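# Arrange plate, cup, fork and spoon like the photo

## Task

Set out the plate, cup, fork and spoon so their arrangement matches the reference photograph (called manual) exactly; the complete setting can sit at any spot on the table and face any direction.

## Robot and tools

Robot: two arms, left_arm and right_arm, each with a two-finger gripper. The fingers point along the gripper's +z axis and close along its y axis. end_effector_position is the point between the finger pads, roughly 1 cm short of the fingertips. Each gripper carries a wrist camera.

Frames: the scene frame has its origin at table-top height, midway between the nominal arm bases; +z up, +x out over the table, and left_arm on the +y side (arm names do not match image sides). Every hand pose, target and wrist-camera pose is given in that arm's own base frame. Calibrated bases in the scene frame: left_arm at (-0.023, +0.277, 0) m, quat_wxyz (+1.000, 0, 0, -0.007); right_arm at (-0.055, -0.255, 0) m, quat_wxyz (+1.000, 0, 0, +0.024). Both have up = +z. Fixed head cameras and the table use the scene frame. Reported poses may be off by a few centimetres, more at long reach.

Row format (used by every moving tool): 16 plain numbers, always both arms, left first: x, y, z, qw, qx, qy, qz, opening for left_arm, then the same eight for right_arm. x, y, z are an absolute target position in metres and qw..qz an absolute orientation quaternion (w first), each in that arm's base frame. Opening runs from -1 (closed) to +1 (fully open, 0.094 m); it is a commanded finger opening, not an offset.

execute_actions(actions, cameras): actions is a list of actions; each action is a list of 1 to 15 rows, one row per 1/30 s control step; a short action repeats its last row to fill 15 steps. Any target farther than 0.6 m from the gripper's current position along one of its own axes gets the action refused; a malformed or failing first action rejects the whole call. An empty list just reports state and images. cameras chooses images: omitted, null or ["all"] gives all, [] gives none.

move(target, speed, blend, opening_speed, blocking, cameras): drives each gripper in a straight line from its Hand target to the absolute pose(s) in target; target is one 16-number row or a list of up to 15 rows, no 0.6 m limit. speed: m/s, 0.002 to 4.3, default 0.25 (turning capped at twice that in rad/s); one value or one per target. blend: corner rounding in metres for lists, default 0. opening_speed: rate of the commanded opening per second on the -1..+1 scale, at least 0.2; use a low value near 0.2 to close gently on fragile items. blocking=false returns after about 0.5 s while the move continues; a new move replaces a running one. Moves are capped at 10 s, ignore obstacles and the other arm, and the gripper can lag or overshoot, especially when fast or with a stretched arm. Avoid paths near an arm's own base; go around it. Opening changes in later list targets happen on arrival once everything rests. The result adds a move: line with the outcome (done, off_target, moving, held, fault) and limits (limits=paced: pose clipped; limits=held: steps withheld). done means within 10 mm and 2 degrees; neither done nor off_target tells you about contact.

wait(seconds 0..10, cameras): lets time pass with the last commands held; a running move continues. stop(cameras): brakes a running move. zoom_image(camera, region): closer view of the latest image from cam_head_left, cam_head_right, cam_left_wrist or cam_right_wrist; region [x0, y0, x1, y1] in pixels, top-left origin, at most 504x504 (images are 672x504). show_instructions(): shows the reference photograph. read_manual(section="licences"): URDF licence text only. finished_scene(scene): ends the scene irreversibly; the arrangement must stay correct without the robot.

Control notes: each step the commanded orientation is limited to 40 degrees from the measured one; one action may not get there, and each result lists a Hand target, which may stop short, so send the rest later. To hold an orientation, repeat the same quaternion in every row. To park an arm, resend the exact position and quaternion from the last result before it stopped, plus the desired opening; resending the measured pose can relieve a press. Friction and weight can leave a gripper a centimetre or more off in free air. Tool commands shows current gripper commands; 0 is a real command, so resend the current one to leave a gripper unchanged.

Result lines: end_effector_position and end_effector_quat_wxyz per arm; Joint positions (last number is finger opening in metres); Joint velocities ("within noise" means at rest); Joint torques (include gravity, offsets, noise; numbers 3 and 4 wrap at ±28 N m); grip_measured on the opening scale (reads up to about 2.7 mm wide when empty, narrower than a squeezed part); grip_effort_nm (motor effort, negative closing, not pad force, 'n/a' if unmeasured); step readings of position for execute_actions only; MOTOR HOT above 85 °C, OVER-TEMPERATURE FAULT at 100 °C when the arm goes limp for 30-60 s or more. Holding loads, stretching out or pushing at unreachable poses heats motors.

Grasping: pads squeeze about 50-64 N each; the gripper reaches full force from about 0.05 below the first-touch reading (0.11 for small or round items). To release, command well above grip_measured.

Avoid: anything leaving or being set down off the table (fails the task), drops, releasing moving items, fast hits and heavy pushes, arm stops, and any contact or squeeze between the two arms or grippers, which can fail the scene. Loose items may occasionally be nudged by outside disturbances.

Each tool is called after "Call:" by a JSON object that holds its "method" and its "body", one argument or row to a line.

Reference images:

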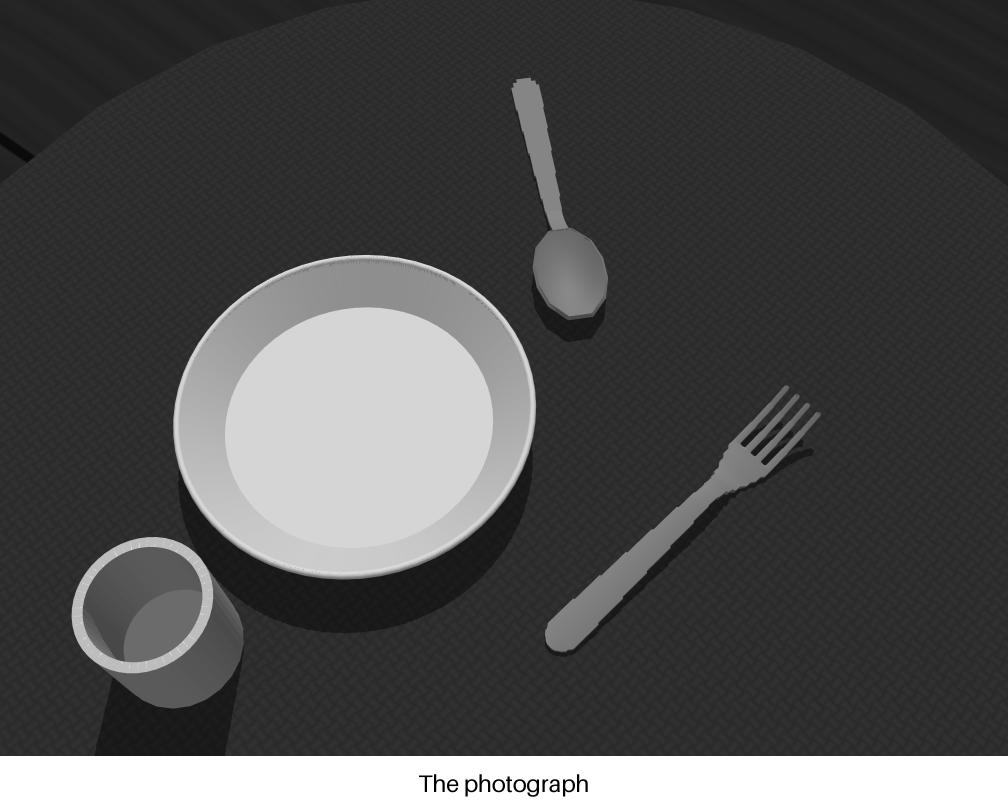

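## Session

Call:
{"method": "execute_actions", "body": {
  "actions": []
}}

Scene clock: 0.00 s.
left_arm: end_effector_position=(+0.5406, +0.2242, +0.1372) grip_measured=+1.000 grip_effort_nm=n/a end_effector_quat_wxyz=(+0.025, +0.514, +0.857, -0.019) | right_arm: end_effector_position=(+0.4313, -0.0231, +0.3491) grip_measured=+1.000 grip_effort_nm=n/a end_effector_quat_wxyz=(+0.382, +0.256, +0.803, -0.379)
Joint positions: left_arm=[0.412 1.912 1.696 -1.357 0.063 1.492 0.094] | right_arm=[0.311 1.259 1.205 -1.167 1.106 0.71 0.094]
Joint velocities: within noise
Joint torques (N m): no reading
Motor temperatures (°C): left_arm=[27 28 26 25 25 26 24] | right_arm=[29 28 27 26 27 26 25]
Heat: left arm: hottest shoulder 28 °C; right arm: hottest waist 29 °C.
Hand target: left_arm +0.5474, +0.2272, +0.1435; +0.030, +0.514, +0.857, -0.011 | right_arm +0.4357, -0.0217, +0.3588; +0.390, +0.261, +0.800, -0.373
Tool commands: left_gripper/opening=+1.0 right_gripper/opening=+1.0

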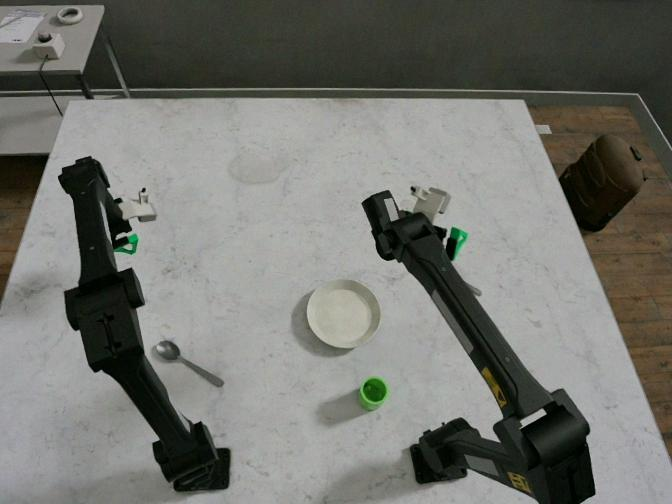

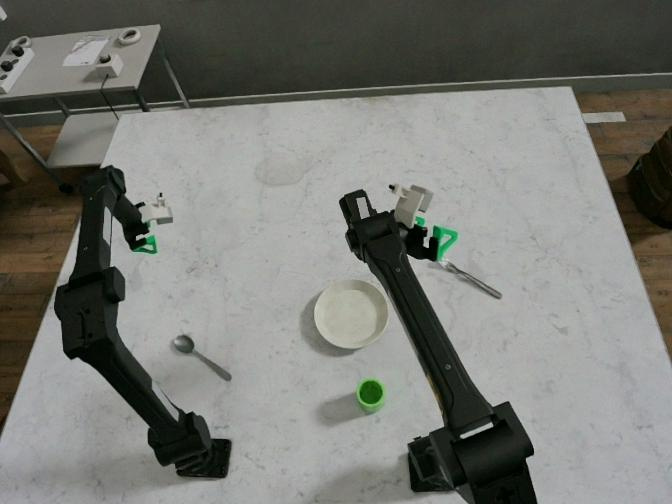

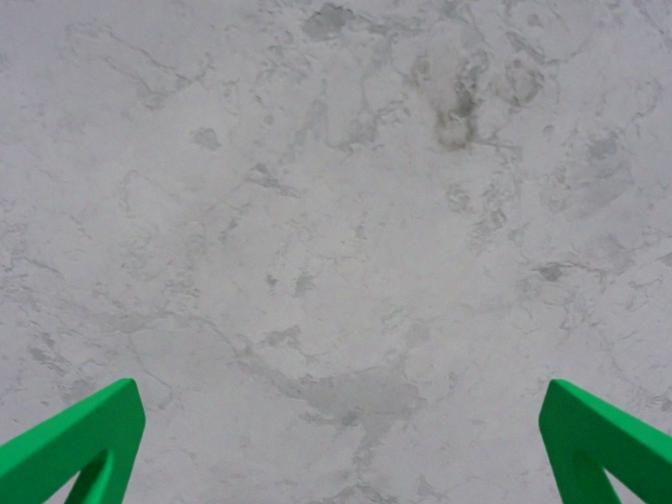

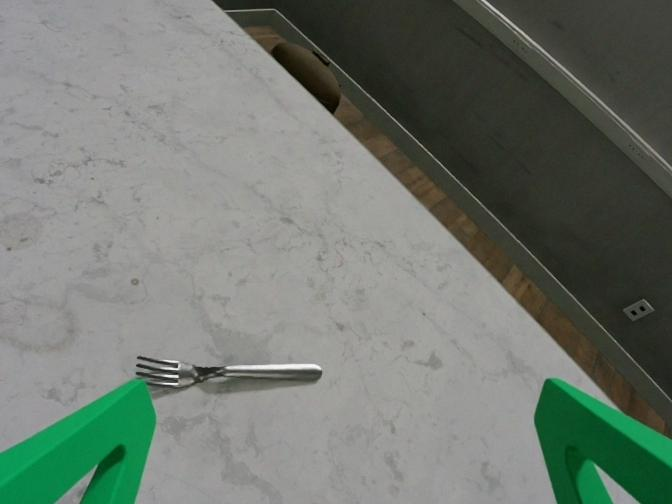

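Call:
{"method": "move", "body": {
  "target": [
    [0.05,0.5,0.35,0.5,-0.5,0.5,0.5,1,0.33,0.20,0.48,0.2164,0.0234,0.9763,-0.0052,1]
  ],
  "speed": 0.4
}}

Call:
{"method": "zoom_image", "body": {
  "camera": "cam_right_wrist",
  "region": [0, 100, 400, 420]
}}

Call:
{"method": "zoom_image", "body": {
  "camera": "cam_right_wrist",
  "region": [272, 100, 672, 420]
}}

Call:
{"method": "show_instructions", "body": {

}}

Scene clock: 5.73 s.
left_arm: end_effector_position=(+0.0528, +0.4870, +0.3230) grip_measured=+1.000 grip_effort_nm=-0.027 end_effector_quat_wxyz=(+0.486, -0.505, +0.520, +0.488) | right_arm: end_effector_position=(+0.3279, +0.1944, +0.4638) grip_measured=+1.000 grip_effort_nm=0.017 end_effector_quat_wxyz=(+0.233, +0.025, +0.972, +0.005)
Joint positions: left_arm=[1.412 1.066 0.636 0.378 -0.147 0.009 0.094] | right_arm=[0.663 1.207 1.689 -1.671 0.284 0.659 0.094]
Joint velocities: within noise
Joint torques (N m): left_arm=[1.26 -4.6 11.37 2.22 -0.23 -0.05] | right_arm=[-0.44 -6.36 14.45 0.68 0.19 -0.08]
Motor temperatures (°C): left_arm=[27 28 27 25 25 26 24] | right_arm=[29 28 29 26 27 26 25]
Heat: left arm: hottest shoulder 28 °C; right arm: hottest waist 29 °C.
Hand target: left_arm +0.0499, +0.4981, +0.3497; +0.500, -0.500, +0.500, +0.500 | right_arm +0.3297, +0.1996, +0.4792; +0.242, +0.019, +0.970, +0.014
Off the commanded pose: left_arm 0.030 m, 3 deg | right_arm 0.017 m, 2 deg.
joint sent to its limit (right arm) — joint 4 (wrist pitch), lower limit. The joint targets are off in orientation, not in position.
move: off_target (left_arm, right_arm)

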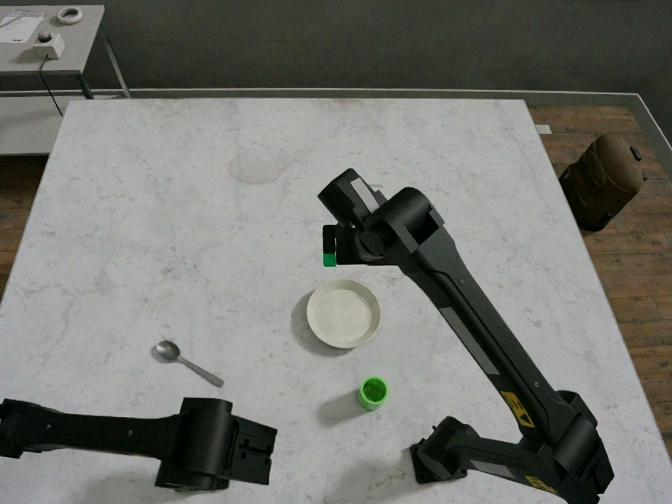

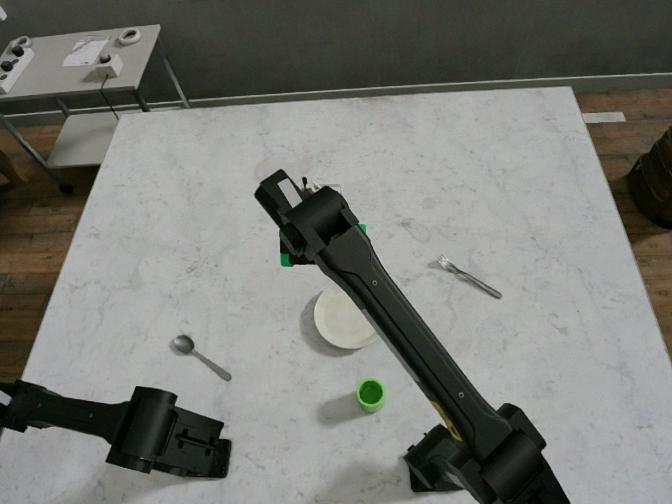

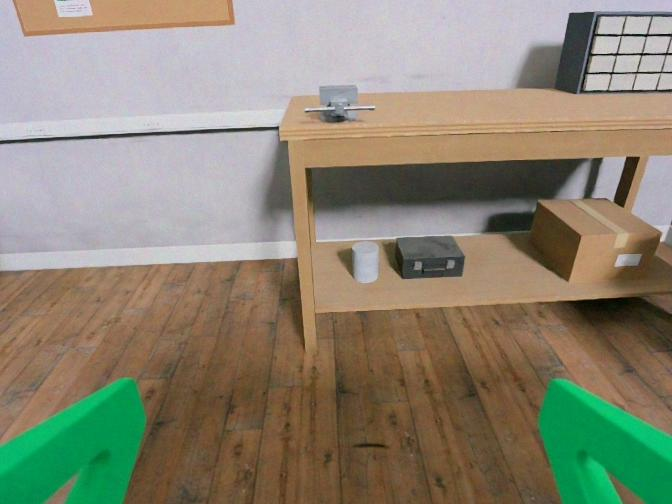

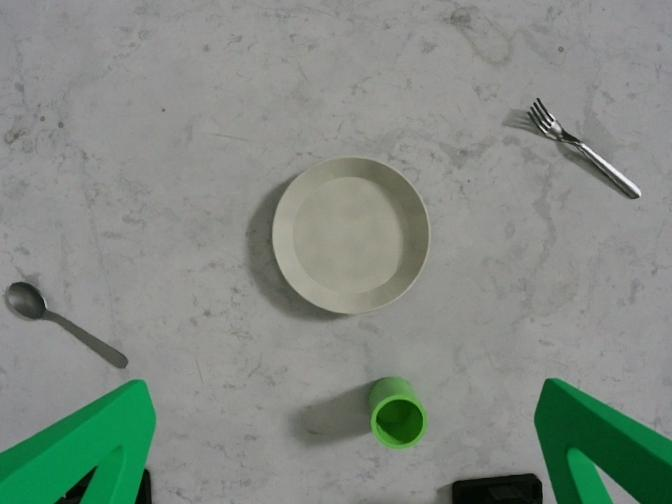

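Scaled by 1.260 from the camera's 672x504 image, which has a finer 960x720 frame.

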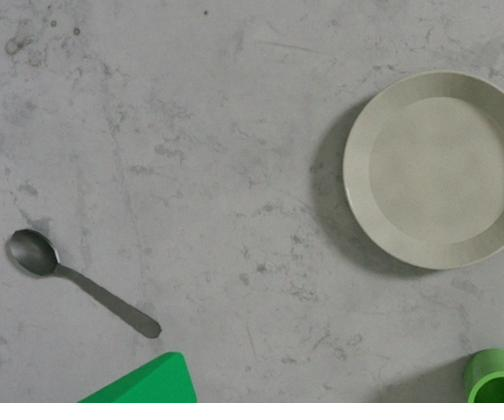

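Scaled by 1.260 from the camera's 672x504 image, which has a finer 960x720 frame.

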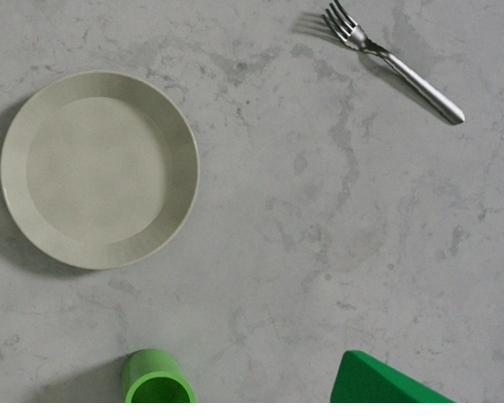

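Reference images for this scene: manual.

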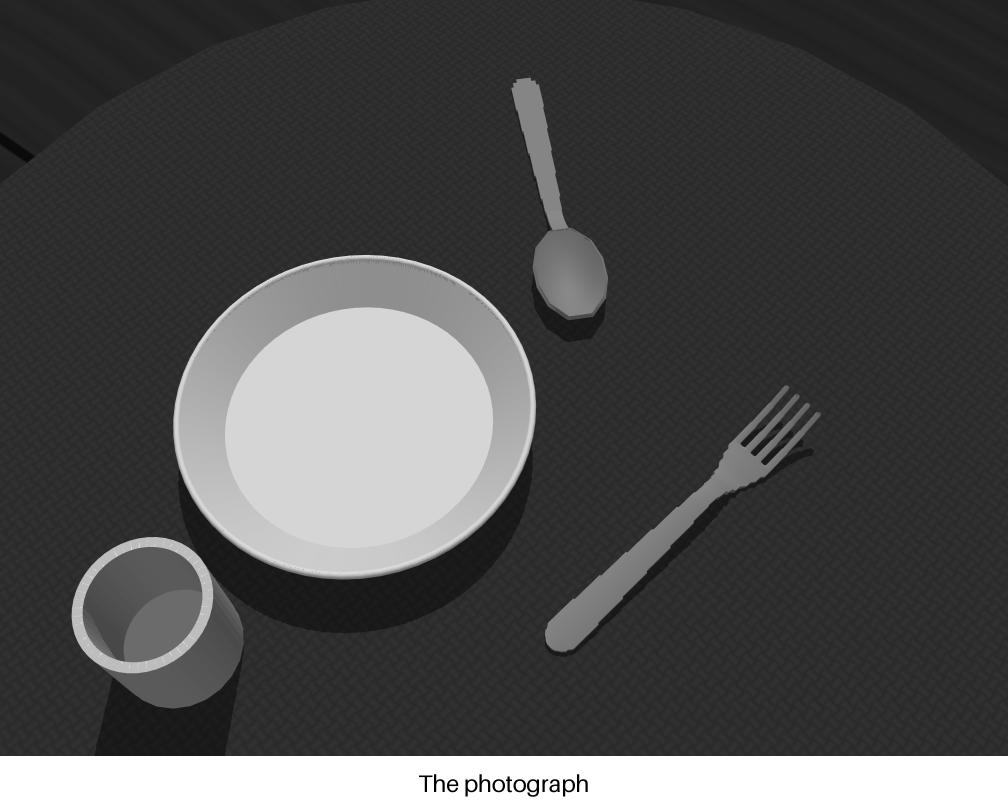

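Call:
{"method": "move", "body": {
  "target": [
    [0.05,0.5,0.35,0.5,-0.5,0.5,0.5,1,0.505,-0.141,0.17,0.01,-0.39,0.921,0.02,0.3]
  ],
  "speed": 0.4,
  "cameras": ["cam_right_wrist"]
}}

Scene clock: 35.37 s.
left_arm: end_effector_position=(+0.0528, +0.4870, +0.3230) grip_measured=+1.000 grip_effort_nm=-0.032 end_effector_quat_wxyz=(+0.486, -0.506, +0.520, +0.488) | right_arm: end_effector_position=(+0.4879, -0.1401, +0.1482) grip_measured=+0.301 grip_effort_nm=-0.042 end_effector_quat_wxyz=(-0.012, -0.382, +0.924, +0.036)
Joint positions: left_arm=[1.412 1.066 0.636 0.378 -0.147 0.009 0.094] | right_arm=[-0.293 1.746 1.485 -1.376 -0.041 -1.078 0.061]
Joint velocities: within noise
Joint torques (N m): left_arm=[1.26 -4.6 11.37 2.22 -0.23 -0.06] | right_arm=[-0.38 -17.03 14.16 0.09 -0.13 -0.03]
Motor temperatures (°C): left_arm=[27 28 37 25 25 26 24] | right_arm=[29 28 36 26 27 26 25]
Heat: left arm: hottest elbow 37 °C; right arm: hottest elbow 36 °C.
Hand target: left_arm +0.0499, +0.4981, +0.3497; +0.500, -0.500, +0.500, +0.500 | right_arm +0.5039, -0.1408, +0.1704; +0.010, -0.390, +0.921, +0.020
Off the commanded pose: left_arm 0.030 m, 3 deg | right_arm 0.028 m, 3 deg.
move: off_target (left_arm, right_arm)
Images, in order (width x height): cam_right_wrist 672x504.

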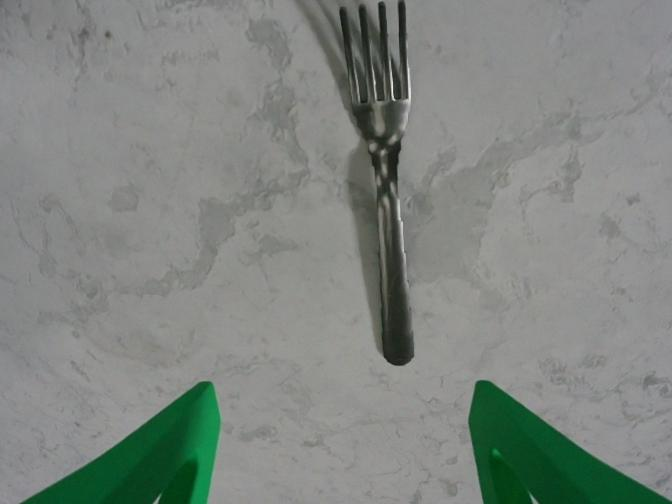

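Call:
{"method": "move", "body": {
  "target": [
    [0.05,0.5,0.35,0.5,-0.5,0.5,0.5,1,0.496,-0.163,0.062,0.005,-0.4226,0.9063,0.0,0.2]
  ],
  "speed": 0.2,
  "cameras": ["cam_right_wrist"]
}}

Scene clock: 39.40 s.
left_arm: end_effector_position=(+0.0528, +0.4870, +0.3230) grip_measured=+1.000 grip_effort_nm=-0.037 end_effector_quat_wxyz=(+0.486, -0.506, +0.520, +0.488) | right_arm: end_effector_position=(+0.4945, -0.1590, +0.0650) grip_measured=+0.201 grip_effort_nm=-0.046 end_effector_quat_wxyz=(+0.004, -0.421, +0.907, +0.003)
Joint positions: left_arm=[1.412 1.066 0.636 0.378 -0.147 0.009 0.094] | right_arm=[-0.313 1.81 1.345 -1.104 -0.009 -1.182 0.056]
Joint velocities: within noise
Joint torques (N m): left_arm=[1.26 -4.6 11.36 2.22 -0.22 -0.06] | right_arm=[-1.32 -16.03 9.33 0.73 0.07 -0.04]
Motor temperatures (°C): left_arm=[27 28 38 25 25 26 24] | right_arm=[29 29 36 26 27 26 25]
Heat: left arm: hottest elbow 38 °C; right arm: hottest elbow 36 °C.
Hand target: left_arm +0.0499, +0.4981, +0.3497; +0.500, -0.500, +0.500, +0.500 | right_arm +0.4959, -0.1630, +0.0621; +0.005, -0.423, +0.906, +0.000
Off the commanded pose: left_arm 0.030 m, 3 deg | right_arm 0.005 m, 0 deg.
move: off_target (left_arm)
Images, in order (width x height): cam_right_wrist 672x504.

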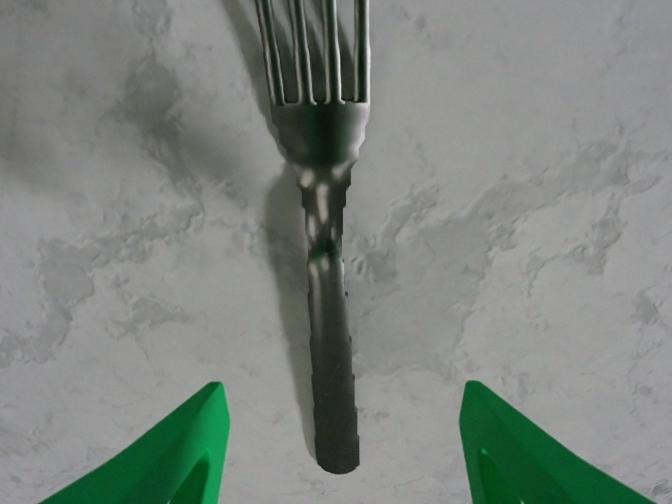

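Call:
{"method": "move", "body": {
  "target": [
    [0.05,0.5,0.35,0.5,-0.5,0.5,0.5,1,0.491,-0.161,0.035,0.005,-0.4305,0.9026,0.0,0.2],
    [0.05,0.5,0.35,0.5,-0.5,0.5,0.5,1,0.489,-0.160,0.005,0.005,-0.4305,0.9026,0.0,0.2]
  ],
  "speed": 0.08,
  "cameras": ["cam_right_wrist"]
}}

Scene clock: 41.83 s.
left_arm: end_effector_position=(+0.0528, +0.4870, +0.3230) grip_measured=+1.000 grip_effort_nm=-0.037 end_effector_quat_wxyz=(+0.486, -0.506, +0.520, +0.488) | right_arm: end_effector_position=(+0.4908, -0.1579, +0.0150) grip_measured=+0.201 grip_effort_nm=-0.042 end_effector_quat_wxyz=(+0.009, -0.429, +0.903, -0.003)
Joint positions: left_arm=[1.412 1.066 0.636 0.378 -0.147 0.009 0.094] | right_arm=[-0.313 1.859 1.266 -0.96 -0.008 -1.2 0.056]
Joint velocities: within noise
Joint torques (N m): left_arm=[1.26 -4.6 11.36 2.22 -0.23 -0.06] | right_arm=[-1.26 -15.33 8.31 0.76 -0.02 -0.08]
Motor temperatures (°C): left_arm=[27 28 38 25 25 26 24] | right_arm=[29 29 36 26 27 26 25]
Heat: left arm: hottest elbow 38 °C; right arm: hottest elbow 36 °C.
Hand target: left_arm +0.0499, +0.4981, +0.3497; +0.500, -0.500, +0.500, +0.500 | right_arm +0.4888, -0.1599, +0.0052; +0.005, -0.431, +0.903, +0.000
Off the commanded pose: left_arm 0.030 m, 3 deg | right_arm 0.010 m, 1 deg.
move: off_target (left_arm)
Images, in order (width x height): cam_right_wrist 672x504.

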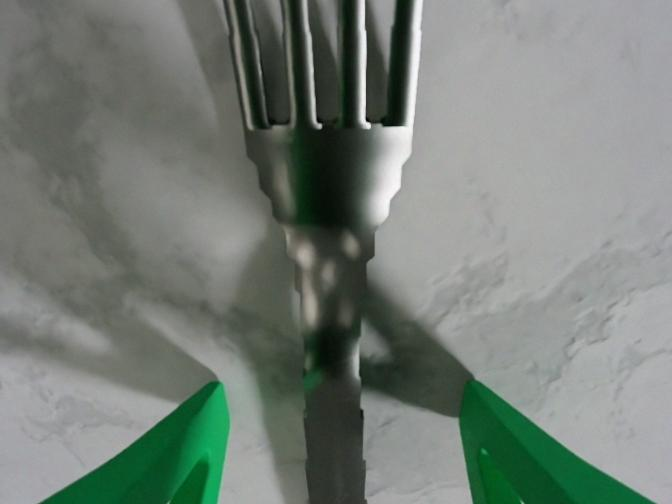

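Call:
{"method": "move", "body": {
  "target": [
    [0.05,0.5,0.35,0.5,-0.5,0.5,0.5,1,0.489,-0.160,0.005,0.005,-0.4305,0.9026,0.0,-1]
  ],
  "opening_speed": 0.5,
  "cameras": []
}}

Call:
{"method": "move", "body": {
  "target": [
    [0.05,0.5,0.35,0.5,-0.5,0.5,0.5,1,0.489,-0.160,0.09,0.005,-0.4305,0.9026,0.0,-1],
    [0.05,0.5,0.35,0.5,-0.5,0.5,0.5,1,0.493,0.018,0.07,0,0,1,0.0,-1]
  ],
  "speed": [0.12,0.2]
}}

Scene clock: 48.53 s.
left_arm: end_effector_position=(+0.0528, +0.4870, +0.3230) grip_measured=+1.000 grip_effort_nm=-0.032 end_effector_quat_wxyz=(+0.486, -0.506, +0.520, +0.488) | right_arm: end_effector_position=(+0.4908, -0.1579, +0.0150) grip_measured=-0.809 grip_effort_nm=-0.994 end_effector_quat_wxyz=(+0.009, -0.429, +0.903, -0.003)
Joint positions: left_arm=[1.412 1.066 0.636 0.378 -0.147 0.009 0.094] | right_arm=[-0.313 1.859 1.266 -0.96 -0.008 -1.2 0.009]
Joint velocities: within noise
Joint torques (N m): left_arm=[1.26 -4.6 11.37 2.22 -0.22 -0.06] | right_arm=[-1.38 -15.27 8.23 0.76 0.04 -0.08]
Motor temperatures (°C): left_arm=[27 28 39 25 25 26 24] | right_arm=[29 29 35 26 27 26 25]
Heat: left arm: hottest elbow 39 °C; right arm: hottest elbow 35 °C.
Hand target: left_arm +0.0499, +0.4981, +0.3497; +0.500, -0.500, +0.500, +0.500 | right_arm +0.4888, -0.1599, +0.0052; +0.005, -0.431, +0.903, +0.000
Off the commanded pose: left_arm 0.030 m, 3 deg | right_arm 0.010 m, 1 deg.
move: off_target (left_arm)
No camera images: "cameras" was empty.

Scene clock: 52.33 s.
left_arm: end_effector_position=(+0.0528, +0.4870, +0.3230) grip_measured=+1.000 grip_effort_nm=-0.027 end_effector_quat_wxyz=(+0.486, -0.506, +0.520, +0.488) | right_arm: end_effector_position=(+0.4917, +0.0181, +0.0680) grip_measured=-0.810 grip_effort_nm=-1.009 end_effector_quat_wxyz=(-0.007, -0.004, +1.000, +0.001)
Joint positions: left_arm=[1.412 1.066 0.636 0.378 -0.147 0.009 0.094] | right_arm=[0.037 1.752 1.271 -1.104 -0.003 0.028 0.009]
Joint velocities: within noise
Joint torques (N m): left_arm=[1.26 -4.6 11.37 2.22 -0.22 -0.06] | right_arm=[-0.79 -16.09 8.77 0.81 0.15 0.11]
Motor temperatures (°C): left_arm=[27 28 40 25 25 26 24] | right_arm=[29 29 35 26 27 26 26]
Heat: left arm: hottest elbow 40 °C; right arm: hottest elbow 35 °C.
Hand target: left_arm +0.0499, +0.4981, +0.3497; +0.500, -0.500, +0.500, +0.500 | right_arm +0.4930, +0.0181, +0.0699; +0.000, +0.000, +1.000, +0.000
Off the commanded pose: left_arm 0.030 m, 3 deg | right_arm 0.002 m, 1 deg.
move: off_target (left_arm)

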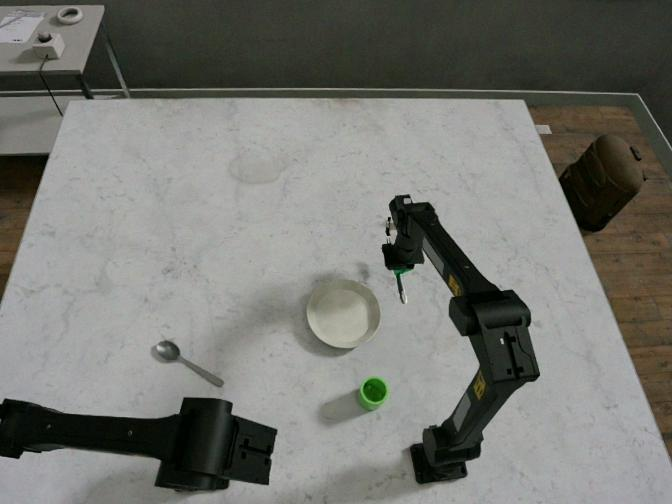

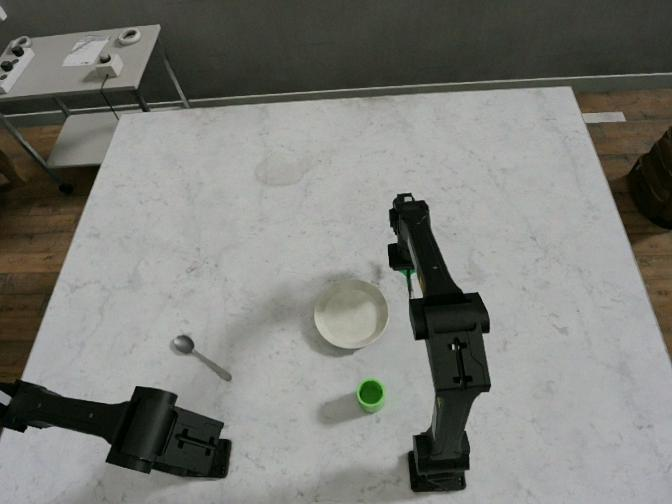

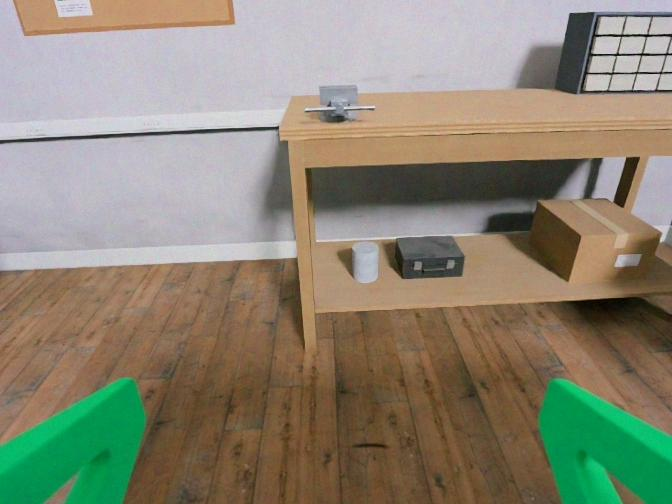

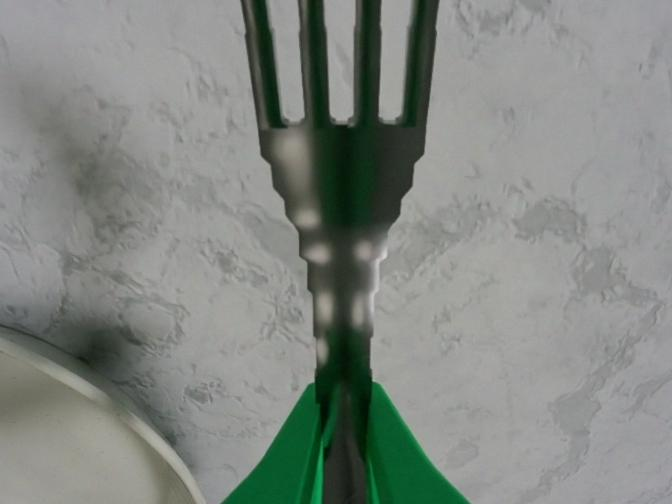

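Call:
{"method": "move", "body": {
  "target": [
    [0.05,0.5,0.35,0.5,-0.5,0.5,0.5,1,0.491,0.018,0.03,0,0,1,0.0,-1],
    [0.05,0.5,0.35,0.5,-0.5,0.5,0.5,1,0.487,0.018,0.005,0,0,1,0.0,-1]
  ],
  "speed": [0.1,0.05],
  "cameras": []
}}

Call:
{"method": "move", "body": {
  "target": [
    [0.05,0.5,0.35,0.5,-0.5,0.5,0.5,1,0.486,0.018,0.003,0,0,1,0.0,-0.3]
  ],
  "opening_speed": 0.4,
  "cameras": ["cam_right_wrist"]
}}

Call:
{"method": "move", "body": {
  "target": [
    [0.05,0.5,0.35,0.5,-0.5,0.5,0.5,1,0.486,0.018,0.12,0,0,1,0.0,0],
    [0.05,0.5,0.35,0.5,-0.5,0.5,0.5,1,0.33,0.20,0.48,0.2164,0.0234,0.9763,-0.0052,0]
  ],
  "speed": [0.1,0.35],
  "cameras": ["cam_right_wrist"]
}}

Call:
{"method": "zoom_image", "body": {
  "camera": "cam_right_wrist",
  "region": [240, 50, 540, 350]
}}

Scene clock: 55.90 s.
left_arm: end_effector_position=(+0.0528, +0.4870, +0.3230) grip_measured=+1.000 grip_effort_nm=-0.032 end_effector_quat_wxyz=(+0.486, -0.506, +0.520, +0.488) | right_arm: end_effector_position=(+0.4880, +0.0179, +0.0146) grip_measured=-0.810 grip_effort_nm=-1.009 end_effector_quat_wxyz=(+0.005, -0.004, +1.000, +0.001)
Joint positions: left_arm=[1.412 1.066 0.636 0.378 -0.147 0.009 0.094] | right_arm=[0.037 1.805 1.182 -0.939 -0.002 0.029 0.009]
Joint velocities: within noise
Joint torques (N m): left_arm=[1.26 -4.6 11.36 2.22 -0.22 -0.06] | right_arm=[-0.91 -14.33 8.03 0.83 0.17 0.1]
Motor temperatures (°C): left_arm=[27 28 40 25 25 26 24] | right_arm=[29 29 34 26 27 26 26]
Heat: left arm: hottest elbow 40 °C; right arm: hottest elbow 34 °C.
Hand target: left_arm +0.0499, +0.4981, +0.3497; +0.500, -0.500, +0.500, +0.500 | right_arm +0.4868, +0.0180, +0.0052; +0.000, +0.000, +1.000, +0.000
Off the commanded pose: left_arm 0.030 m, 3 deg | right_arm 0.010 m, 1 deg.
move: off_target (left_arm)
No camera images: "cameras" was empty.

Scene clock: 57.87 s.
left_arm: end_effector_position=(+0.0528, +0.4870, +0.3230) grip_measured=+1.000 grip_effort_nm=-0.032 end_effector_quat_wxyz=(+0.486, -0.506, +0.520, +0.488) | right_arm: end_effector_position=(+0.4895, +0.0179, +0.0146) grip_measured=-0.301 grip_effort_nm=0.085 end_effector_quat_wxyz=(+0.008, -0.003, +1.000, +0.002)
Joint positions: left_arm=[1.412 1.066 0.636 0.378 -0.147 0.009 0.094] | right_arm=[0.037 1.805 1.182 -0.932 -0.002 0.03 0.033]
Joint velocities: within noise
Joint torques (N m): left_arm=[1.26 -4.6 11.36 2.22 -0.22 -0.06] | right_arm=[-0.91 -14.21 7.57 0.83 0.14 0.1]
Motor temperatures (°C): left_arm=[27 28 41 25 25 26 24] | right_arm=[29 29 34 26 27 26 26]
Heat: left arm: hottest elbow 41 °C; right arm: hottest elbow 34 °C.
Hand target: left_arm +0.0499, +0.4981, +0.3497; +0.500, -0.500, +0.500, +0.500 | right_arm +0.4857, +0.0181, +0.0033; +0.000, +0.000, +1.000, +0.000
Off the commanded pose: left_arm 0.030 m, 3 deg | right_arm 0.012 m, 1 deg.
move: off_target (left_arm, right_arm)
Images, in order (width x height): cam_right_wrist 672x504.

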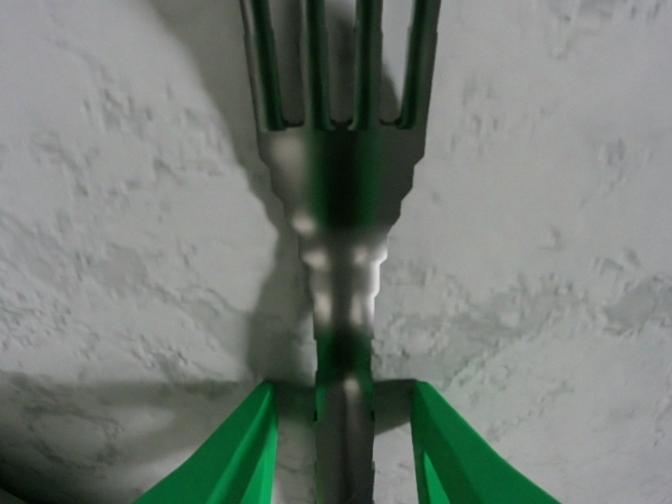

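Scene clock: 61.17 s.
left_arm: end_effector_position=(+0.0528, +0.4870, +0.3230) grip_measured=+1.000 grip_effort_nm=-0.032 end_effector_quat_wxyz=(+0.486, -0.506, +0.520, +0.488) | right_arm: end_effector_position=(+0.3271, +0.2013, +0.4662) grip_measured=-0.001 grip_effort_nm=0.090 end_effector_quat_wxyz=(+0.234, +0.009, +0.972, +0.008)
Joint positions: left_arm=[1.412 1.066 0.636 0.378 -0.147 0.009 0.094] | right_arm=[0.676 1.214 1.701 -1.671 0.279 0.641 0.047]
Joint velocities: within noise
Joint torques (N m): left_arm=[1.26 -4.6 11.37 2.21 -0.22 -0.06] | right_arm=[-1.38 -7.3 13.46 0.7 0.34 0.08]
Motor temperatures (°C): left_arm=[27 28 41 25 25 26 24] | right_arm=[29 29 35 26 27 26 26]
Heat: left arm: hottest elbow 41 °C; right arm: hottest elbow 35 °C.
Hand target: left_arm +0.0499, +0.4981, +0.3497; +0.500, -0.500, +0.500, +0.500 | right_arm +0.3299, +0.1998, +0.4791; +0.242, +0.019, +0.970, +0.014
Off the commanded pose: left_arm 0.030 m, 3 deg | right_arm 0.014 m, 3 deg.
joint sent to its limit (right arm) — joint 4 (wrist pitch), lower limit. The joint targets are off in orientation, not in position.
move: off_target (left_arm, right_arm)
Images, in order (width x height): cam_right_wrist 672x504.

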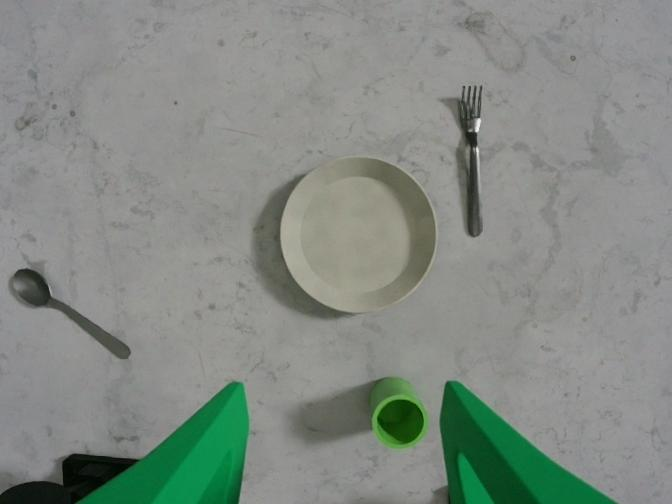

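Scaled by 1.680 from the camera's 672x504 image, which has a finer 960x720 frame.

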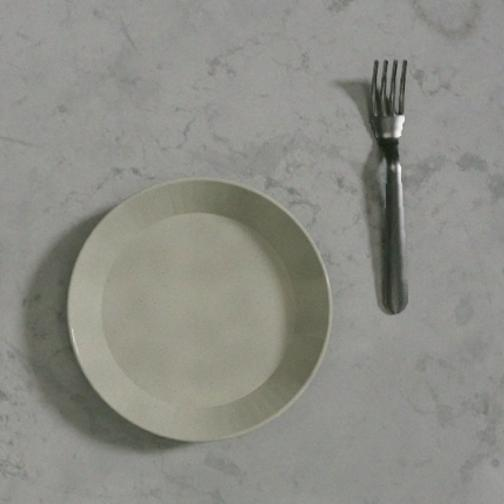

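Call:
{"method": "move", "body": {
  "target": [
    [0.05,0.5,0.37,0.5,-0.5,0.5,0.5,1,0.35,-0.25,0.42,0.2,0.0216,0.9763,-0.0048,0],
    [0.35,0.40,0.37,0.616,-0.347,0.616,0.347,1,-0.15,-0.48,0.35,0.4207,0.5685,0.4207,-0.5685,0]
  ],
  "speed": 0.5,
  "cameras": []
}}

Call:
{"method": "move", "body": {
  "target": [
    [0.42,0.10,0.33,0.3,0,0.954,0,1,-0.15,-0.48,0.35,0.4207,0.5685,0.4207,-0.5685,0],
    [0.155,-0.41,0.19,0,-0.129,0.9917,0,1,-0.15,-0.48,0.35,0.4207,0.5685,0.4207,-0.5685,0]
  ],
  "speed": 0.4
}}

Scene clock: 68.30 s.
left_arm: end_effector_position=(+0.3383, +0.3935, +0.3429) grip_measured=+1.000 grip_effort_nm=-0.032 end_effector_quat_wxyz=(+0.596, -0.351, +0.634, +0.346) | right_arm: end_effector_position=(-0.1488, -0.4801, +0.3439) grip_measured=-0.001 grip_effort_nm=0.076 end_effector_quat_wxyz=(+0.415, +0.572, +0.429, -0.563)
Joint positions: left_arm=[0.779 1.137 0.742 0.342 -0.253 0.008 0.094] | right_arm=[-1.874 1.083 0.687 0.375 -0.011 -0.009 0.047]
Joint velocities: within noise
Joint torques (N m): left_arm=[0.15 -5.6 11.52 2.22 -0.2 -0.05] | right_arm=[-1.03 -6.65 11.41 3.06 0.15 0.11]
Motor temperatures (°C): left_arm=[27 28 42 25 25 26 24] | right_arm=[29 29 35 26 27 26 26]
Heat: left arm: hottest elbow 42 °C; right arm: hottest elbow 35 °C.
Hand target: left_arm +0.3488, +0.3986, +0.3697; +0.616, -0.347, +0.616, +0.347 | right_arm -0.1500, -0.4799, +0.3500; +0.421, +0.568, +0.421, -0.568
Off the commanded pose: left_arm 0.030 m, 3 deg | right_arm 0.006 m, 1 deg.
move: off_target (left_arm)
No camera images: "cameras" was empty.

Scene clock: 72.60 s.
left_arm: end_effector_position=(+0.1481, -0.3962, +0.1750) grip_measured=+1.000 grip_effort_nm=-0.037 end_effector_quat_wxyz=(-0.006, -0.123, +0.992, +0.020) | right_arm: end_effector_position=(-0.1488, -0.4801, +0.3439) grip_measured=-0.001 grip_effort_nm=0.076 end_effector_quat_wxyz=(+0.415, +0.572, +0.429, -0.563)
Joint positions: left_arm=[-1.211 1.499 1.255 -1.367 0.002 -1.458 0.094] | right_arm=[-1.874 1.083 0.687 0.375 -0.011 -0.009 0.047]
Joint velocities: within noise
Joint torques (N m): left_arm=[0.44 -10.17 10.06 0.28 -0.27 -0.05] | right_arm=[-0.97 -6.89 11.52 3.07 0.14 0.1]
Motor temperatures (°C): left_arm=[27 28 41 25 25 26 24] | right_arm=[29 29 35 26 27 26 26]
Heat: left arm: hottest elbow 41 °C; right arm: hottest elbow 35 °C.
Hand target: left_arm +0.1547, -0.4093, +0.1901; +0.000, -0.129, +0.992, +0.000 | right_arm -0.1499, -0.4799, +0.3500; +0.421, +0.568, +0.421, -0.568
Off the commanded pose: left_arm 0.022 m, 2 deg | right_arm 0.006 m, 1 deg.
move: off_target (left_arm)

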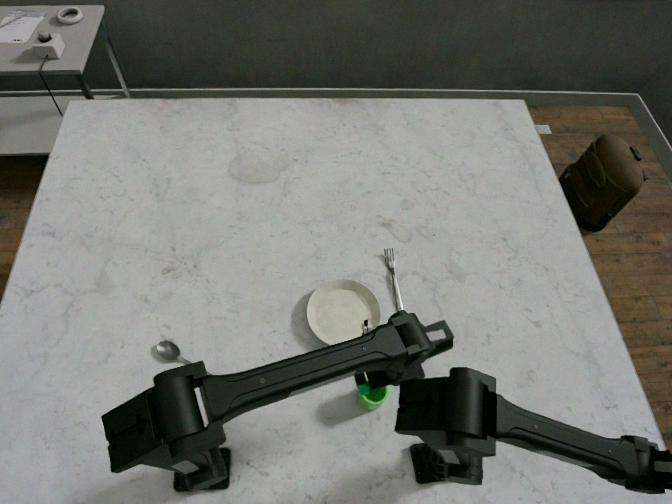

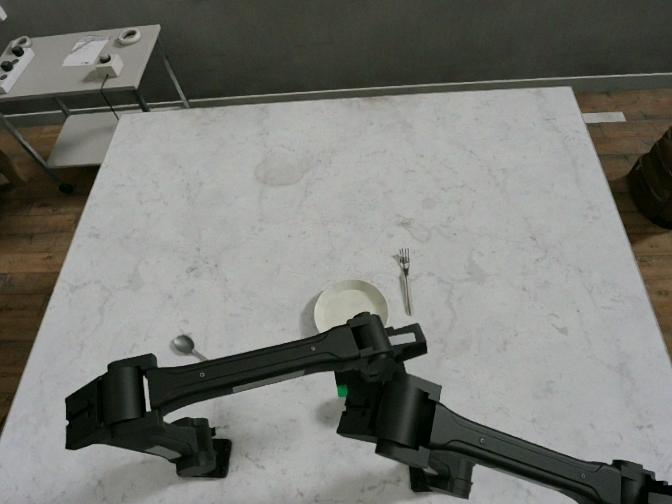

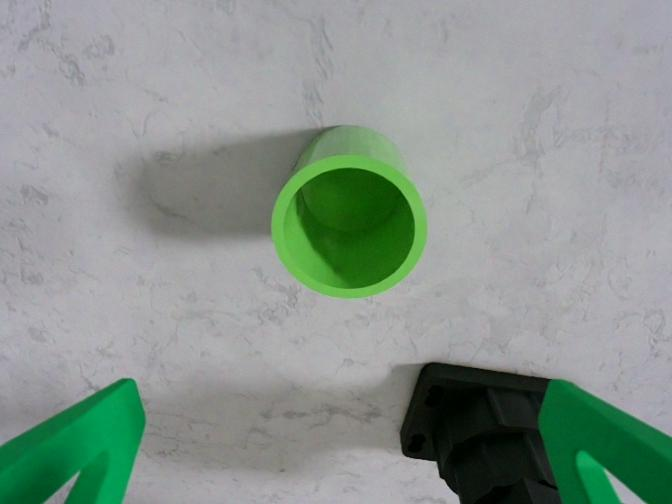

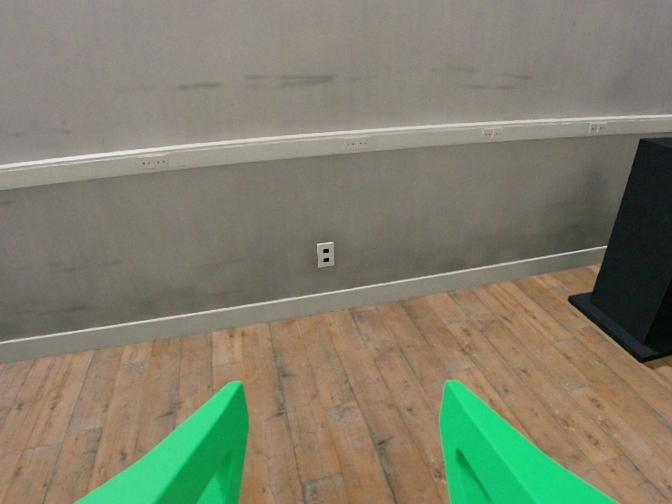

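Call:
{"method": "move", "body": {
  "target": [
    [0.157,-0.399,0.11,0,-0.123,0.9924,0,1,-0.15,-0.48,0.35,0.4207,0.5685,0.4207,-0.5685,0]
  ],
  "speed": 0.2,
  "cameras": ["cam_left_wrist"]
}}

Scene clock: 76.50 s.
left_arm: end_effector_position=(+0.1497, -0.3964, +0.1117) grip_measured=+1.000 grip_effort_nm=-0.046 end_effector_quat_wxyz=(-0.002, -0.121, +0.993, +0.003) | right_arm: end_effector_position=(-0.1488, -0.4801, +0.3439) grip_measured=-0.001 grip_effort_nm=0.076 end_effector_quat_wxyz=(+0.415, +0.572, +0.429, -0.563)
Joint positions: left_arm=[-1.208 1.534 1.119 -1.162 0.002 -1.45 0.094] | right_arm=[-1.874 1.083 0.687 0.375 -0.011 -0.008 0.047]
Joint velocities: within noise
Joint torques (N m): left_arm=[1.67 -9.76 7.1 0.68 -0.28 0.14] | right_arm=[-0.91 -7 11.38 3.07 0.17 0.09]
Motor temperatures (°C): left_arm=[27 29 41 25 25 26 24] | right_arm=[29 29 34 26 27 26 26]
Heat: left arm: hottest elbow 41 °C; right arm: hottest elbow 34 °C.
Hand target: left_arm +0.1569, -0.3989, +0.1100; +0.000, -0.123, +0.992, +0.000 | right_arm -0.1499, -0.4799, +0.3500; +0.421, +0.568, +0.421, -0.568
Off the commanded pose: left_arm 0.008 m, 0 deg | right_arm 0.006 m, 1 deg.
move: done
Images, in order (width x height): cam_left_wrist 672x504.

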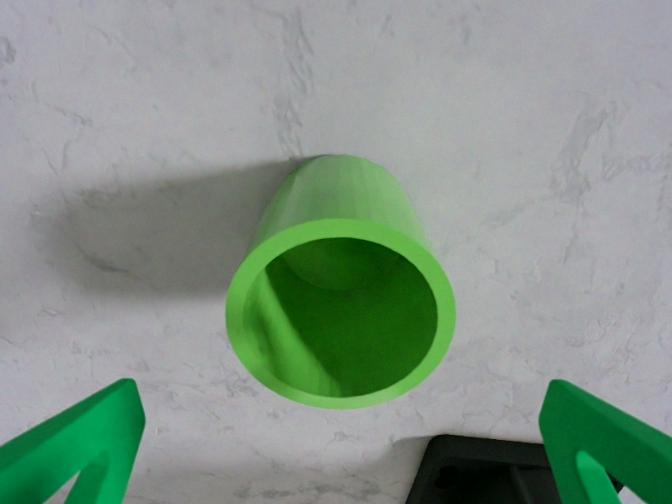

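Call:
{"method": "move", "body": {
  "target": [
    [0.154,-0.399,0.041,0,-0.123,0.9924,0,1,-0.15,-0.48,0.35,0.4207,0.5685,0.4207,-0.5685,0]
  ],
  "speed": 0.1,
  "cameras": ["cam_left_wrist"]
}}

Call:
{"method": "move", "body": {
  "target": [
    [0.154,-0.399,0.041,0,-0.123,0.9924,0,0.2,-0.15,-0.48,0.35,0.4207,0.5685,0.4207,-0.5685,0]
  ],
  "opening_speed": 0.3,
  "cameras": ["cam_left_wrist"]
}}

Scene clock: 78.80 s.
left_arm: end_effector_position=(+0.1504, -0.3981, +0.0466) grip_measured=+1.000 grip_effort_nm=-0.042 end_effector_quat_wxyz=(-0.001, -0.121, +0.993, -0.002) | right_arm: end_effector_position=(-0.1488, -0.4801, +0.3439) grip_measured=-0.001 grip_effort_nm=0.076 end_effector_quat_wxyz=(+0.415, +0.572, +0.429, -0.563)
Joint positions: left_arm=[-1.208 1.618 1.027 -0.976 0.002 -1.45 0.094] | right_arm=[-1.874 1.083 0.687 0.375 -0.011 -0.008 0.047]
Joint velocities: within noise
Joint torques (N m): left_arm=[1.2 -9.76 6.13 0.69 -0.27 0.07] | right_arm=[-1.03 -6.71 11.52 3.12 0.16 0.08]
Motor temperatures (°C): left_arm=[27 29 41 25 25 26 24] | right_arm=[29 29 34 26 27 26 26]
Heat: left arm: hottest elbow 41 °C; right arm: hottest elbow 34 °C.
Hand target: left_arm +0.1538, -0.3989, +0.0411; +0.000, -0.123, +0.992, +0.000 | right_arm -0.1499, -0.4799, +0.3500; +0.421, +0.568, +0.421, -0.568
Off the commanded pose: left_arm 0.007 m, 0 deg | right_arm 0.006 m, 1 deg.
move: done
Images, in order (width x height): cam_left_wrist 672x504.

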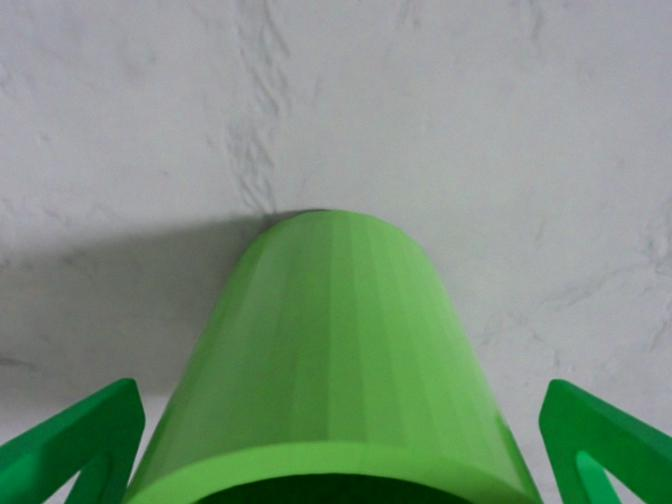

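Scene clock: 81.67 s.
left_arm: end_effector_position=(+0.1504, -0.3981, +0.0466) grip_measured=+0.350 grip_effort_nm=-1.043 end_effector_quat_wxyz=(-0.001, -0.121, +0.993, -0.002) | right_arm: end_effector_position=(-0.1488, -0.4801, +0.3439) grip_measured=-0.001 grip_effort_nm=0.076 end_effector_quat_wxyz=(+0.415, +0.572, +0.429, -0.563)
Joint positions: left_arm=[-1.208 1.618 1.027 -0.976 0.002 -1.45 0.063] | right_arm=[-1.874 1.083 0.687 0.375 -0.011 -0.008 0.047]
Joint velocities: within noise
Joint torques (N m): left_arm=[1.2 -9.7 6.12 0.69 -0.27 0.07] | right_arm=[-1.14 -7.12 11.4 3.02 0.15 0.09]
Motor temperatures (°C): left_arm=[27 29 40 25 25 26 25] | right_arm=[29 29 34 26 27 26 26]
Heat: left arm: hottest elbow 40 °C; right arm: hottest elbow 34 °C.
Hand target: left_arm +0.1538, -0.3989, +0.0411; +0.000, -0.123, +0.992, +0.000 | right_arm -0.1499, -0.4799, +0.3500; +0.421, +0.568, +0.421, -0.568
Off the commanded pose: left_arm 0.007 m, 0 deg | right_arm 0.006 m, 1 deg.
move: done
Images, in order (width x height): cam_left_wrist 672x504.

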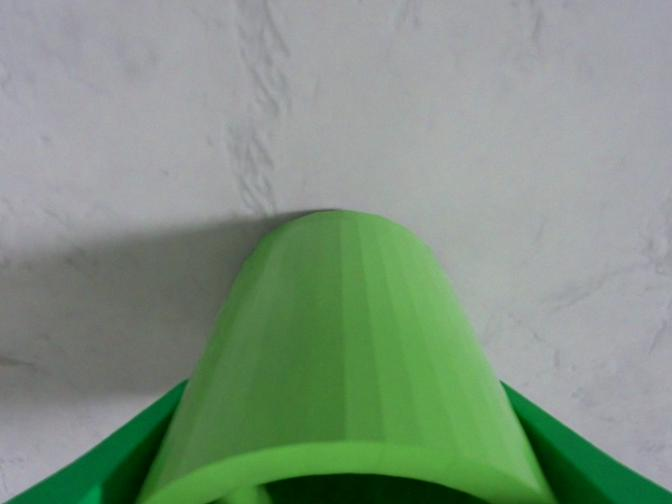

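Call:
{"method": "move", "body": {
  "target": [
    [0.154,-0.399,0.09,0,-0.123,0.9924,0,0.2,-0.15,-0.48,0.35,0.4207,0.5685,0.4207,-0.5685,0],
    [0.244,-0.378,0.09,0,-0.123,0.9924,0,0.2,-0.15,-0.48,0.35,0.4207,0.5685,0.4207,-0.5685,0],
    [0.242,-0.377,0.05,0,-0.123,0.9924,0,0.2,-0.15,-0.48,0.35,0.4207,0.5685,0.4207,-0.5685,0]
  ],
  "speed": 0.1,
  "cameras": ["cam_left_wrist"]
}}

Scene clock: 85.83 s.
left_arm: end_effector_position=(+0.2384, -0.3730, +0.0511) grip_measured=+0.350 grip_effort_nm=-1.048 end_effector_quat_wxyz=(-0.002, -0.126, +0.992, +0.004) | right_arm: end_effector_position=(-0.1488, -0.4801, +0.3439) grip_measured=-0.001 grip_effort_nm=0.076 end_effector_quat_wxyz=(+0.415, +0.572, +0.429, -0.563)
Joint positions: left_arm=[-1.001 1.658 1.092 -1.014 -0.001 -1.255 0.063] | right_arm=[-1.874 1.083 0.687 0.375 -0.011 -0.008 0.047]
Joint velocities: within noise
Joint torques (N m): left_arm=[1.03 -10.87 6.61 0.66 -0.17 0.14] | right_arm=[-1.03 -6.89 11.48 3.07 0.18 0.08]
Motor temperatures (°C): left_arm=[27 29 39 25 25 26 25] | right_arm=[29 29 34 26 27 26 26]
Heat: left arm: hottest elbow 39 °C; right arm: hottest elbow 34 °C.
Hand target: left_arm +0.2419, -0.3769, +0.0500; +0.000, -0.123, +0.992, +0.000 | right_arm -0.1499, -0.4799, +0.3500; +0.421, +0.568, +0.421, -0.568
Off the commanded pose: left_arm 0.005 m, 1 deg | right_arm 0.006 m, 1 deg.
move: done
Images, in order (width x height): cam_left_wrist 672x504.

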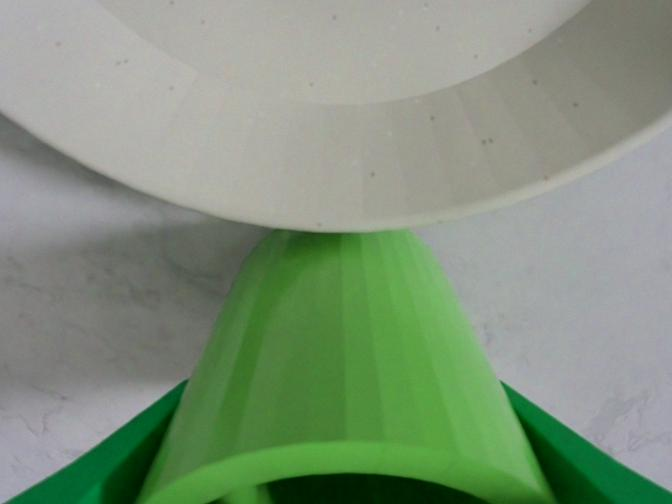

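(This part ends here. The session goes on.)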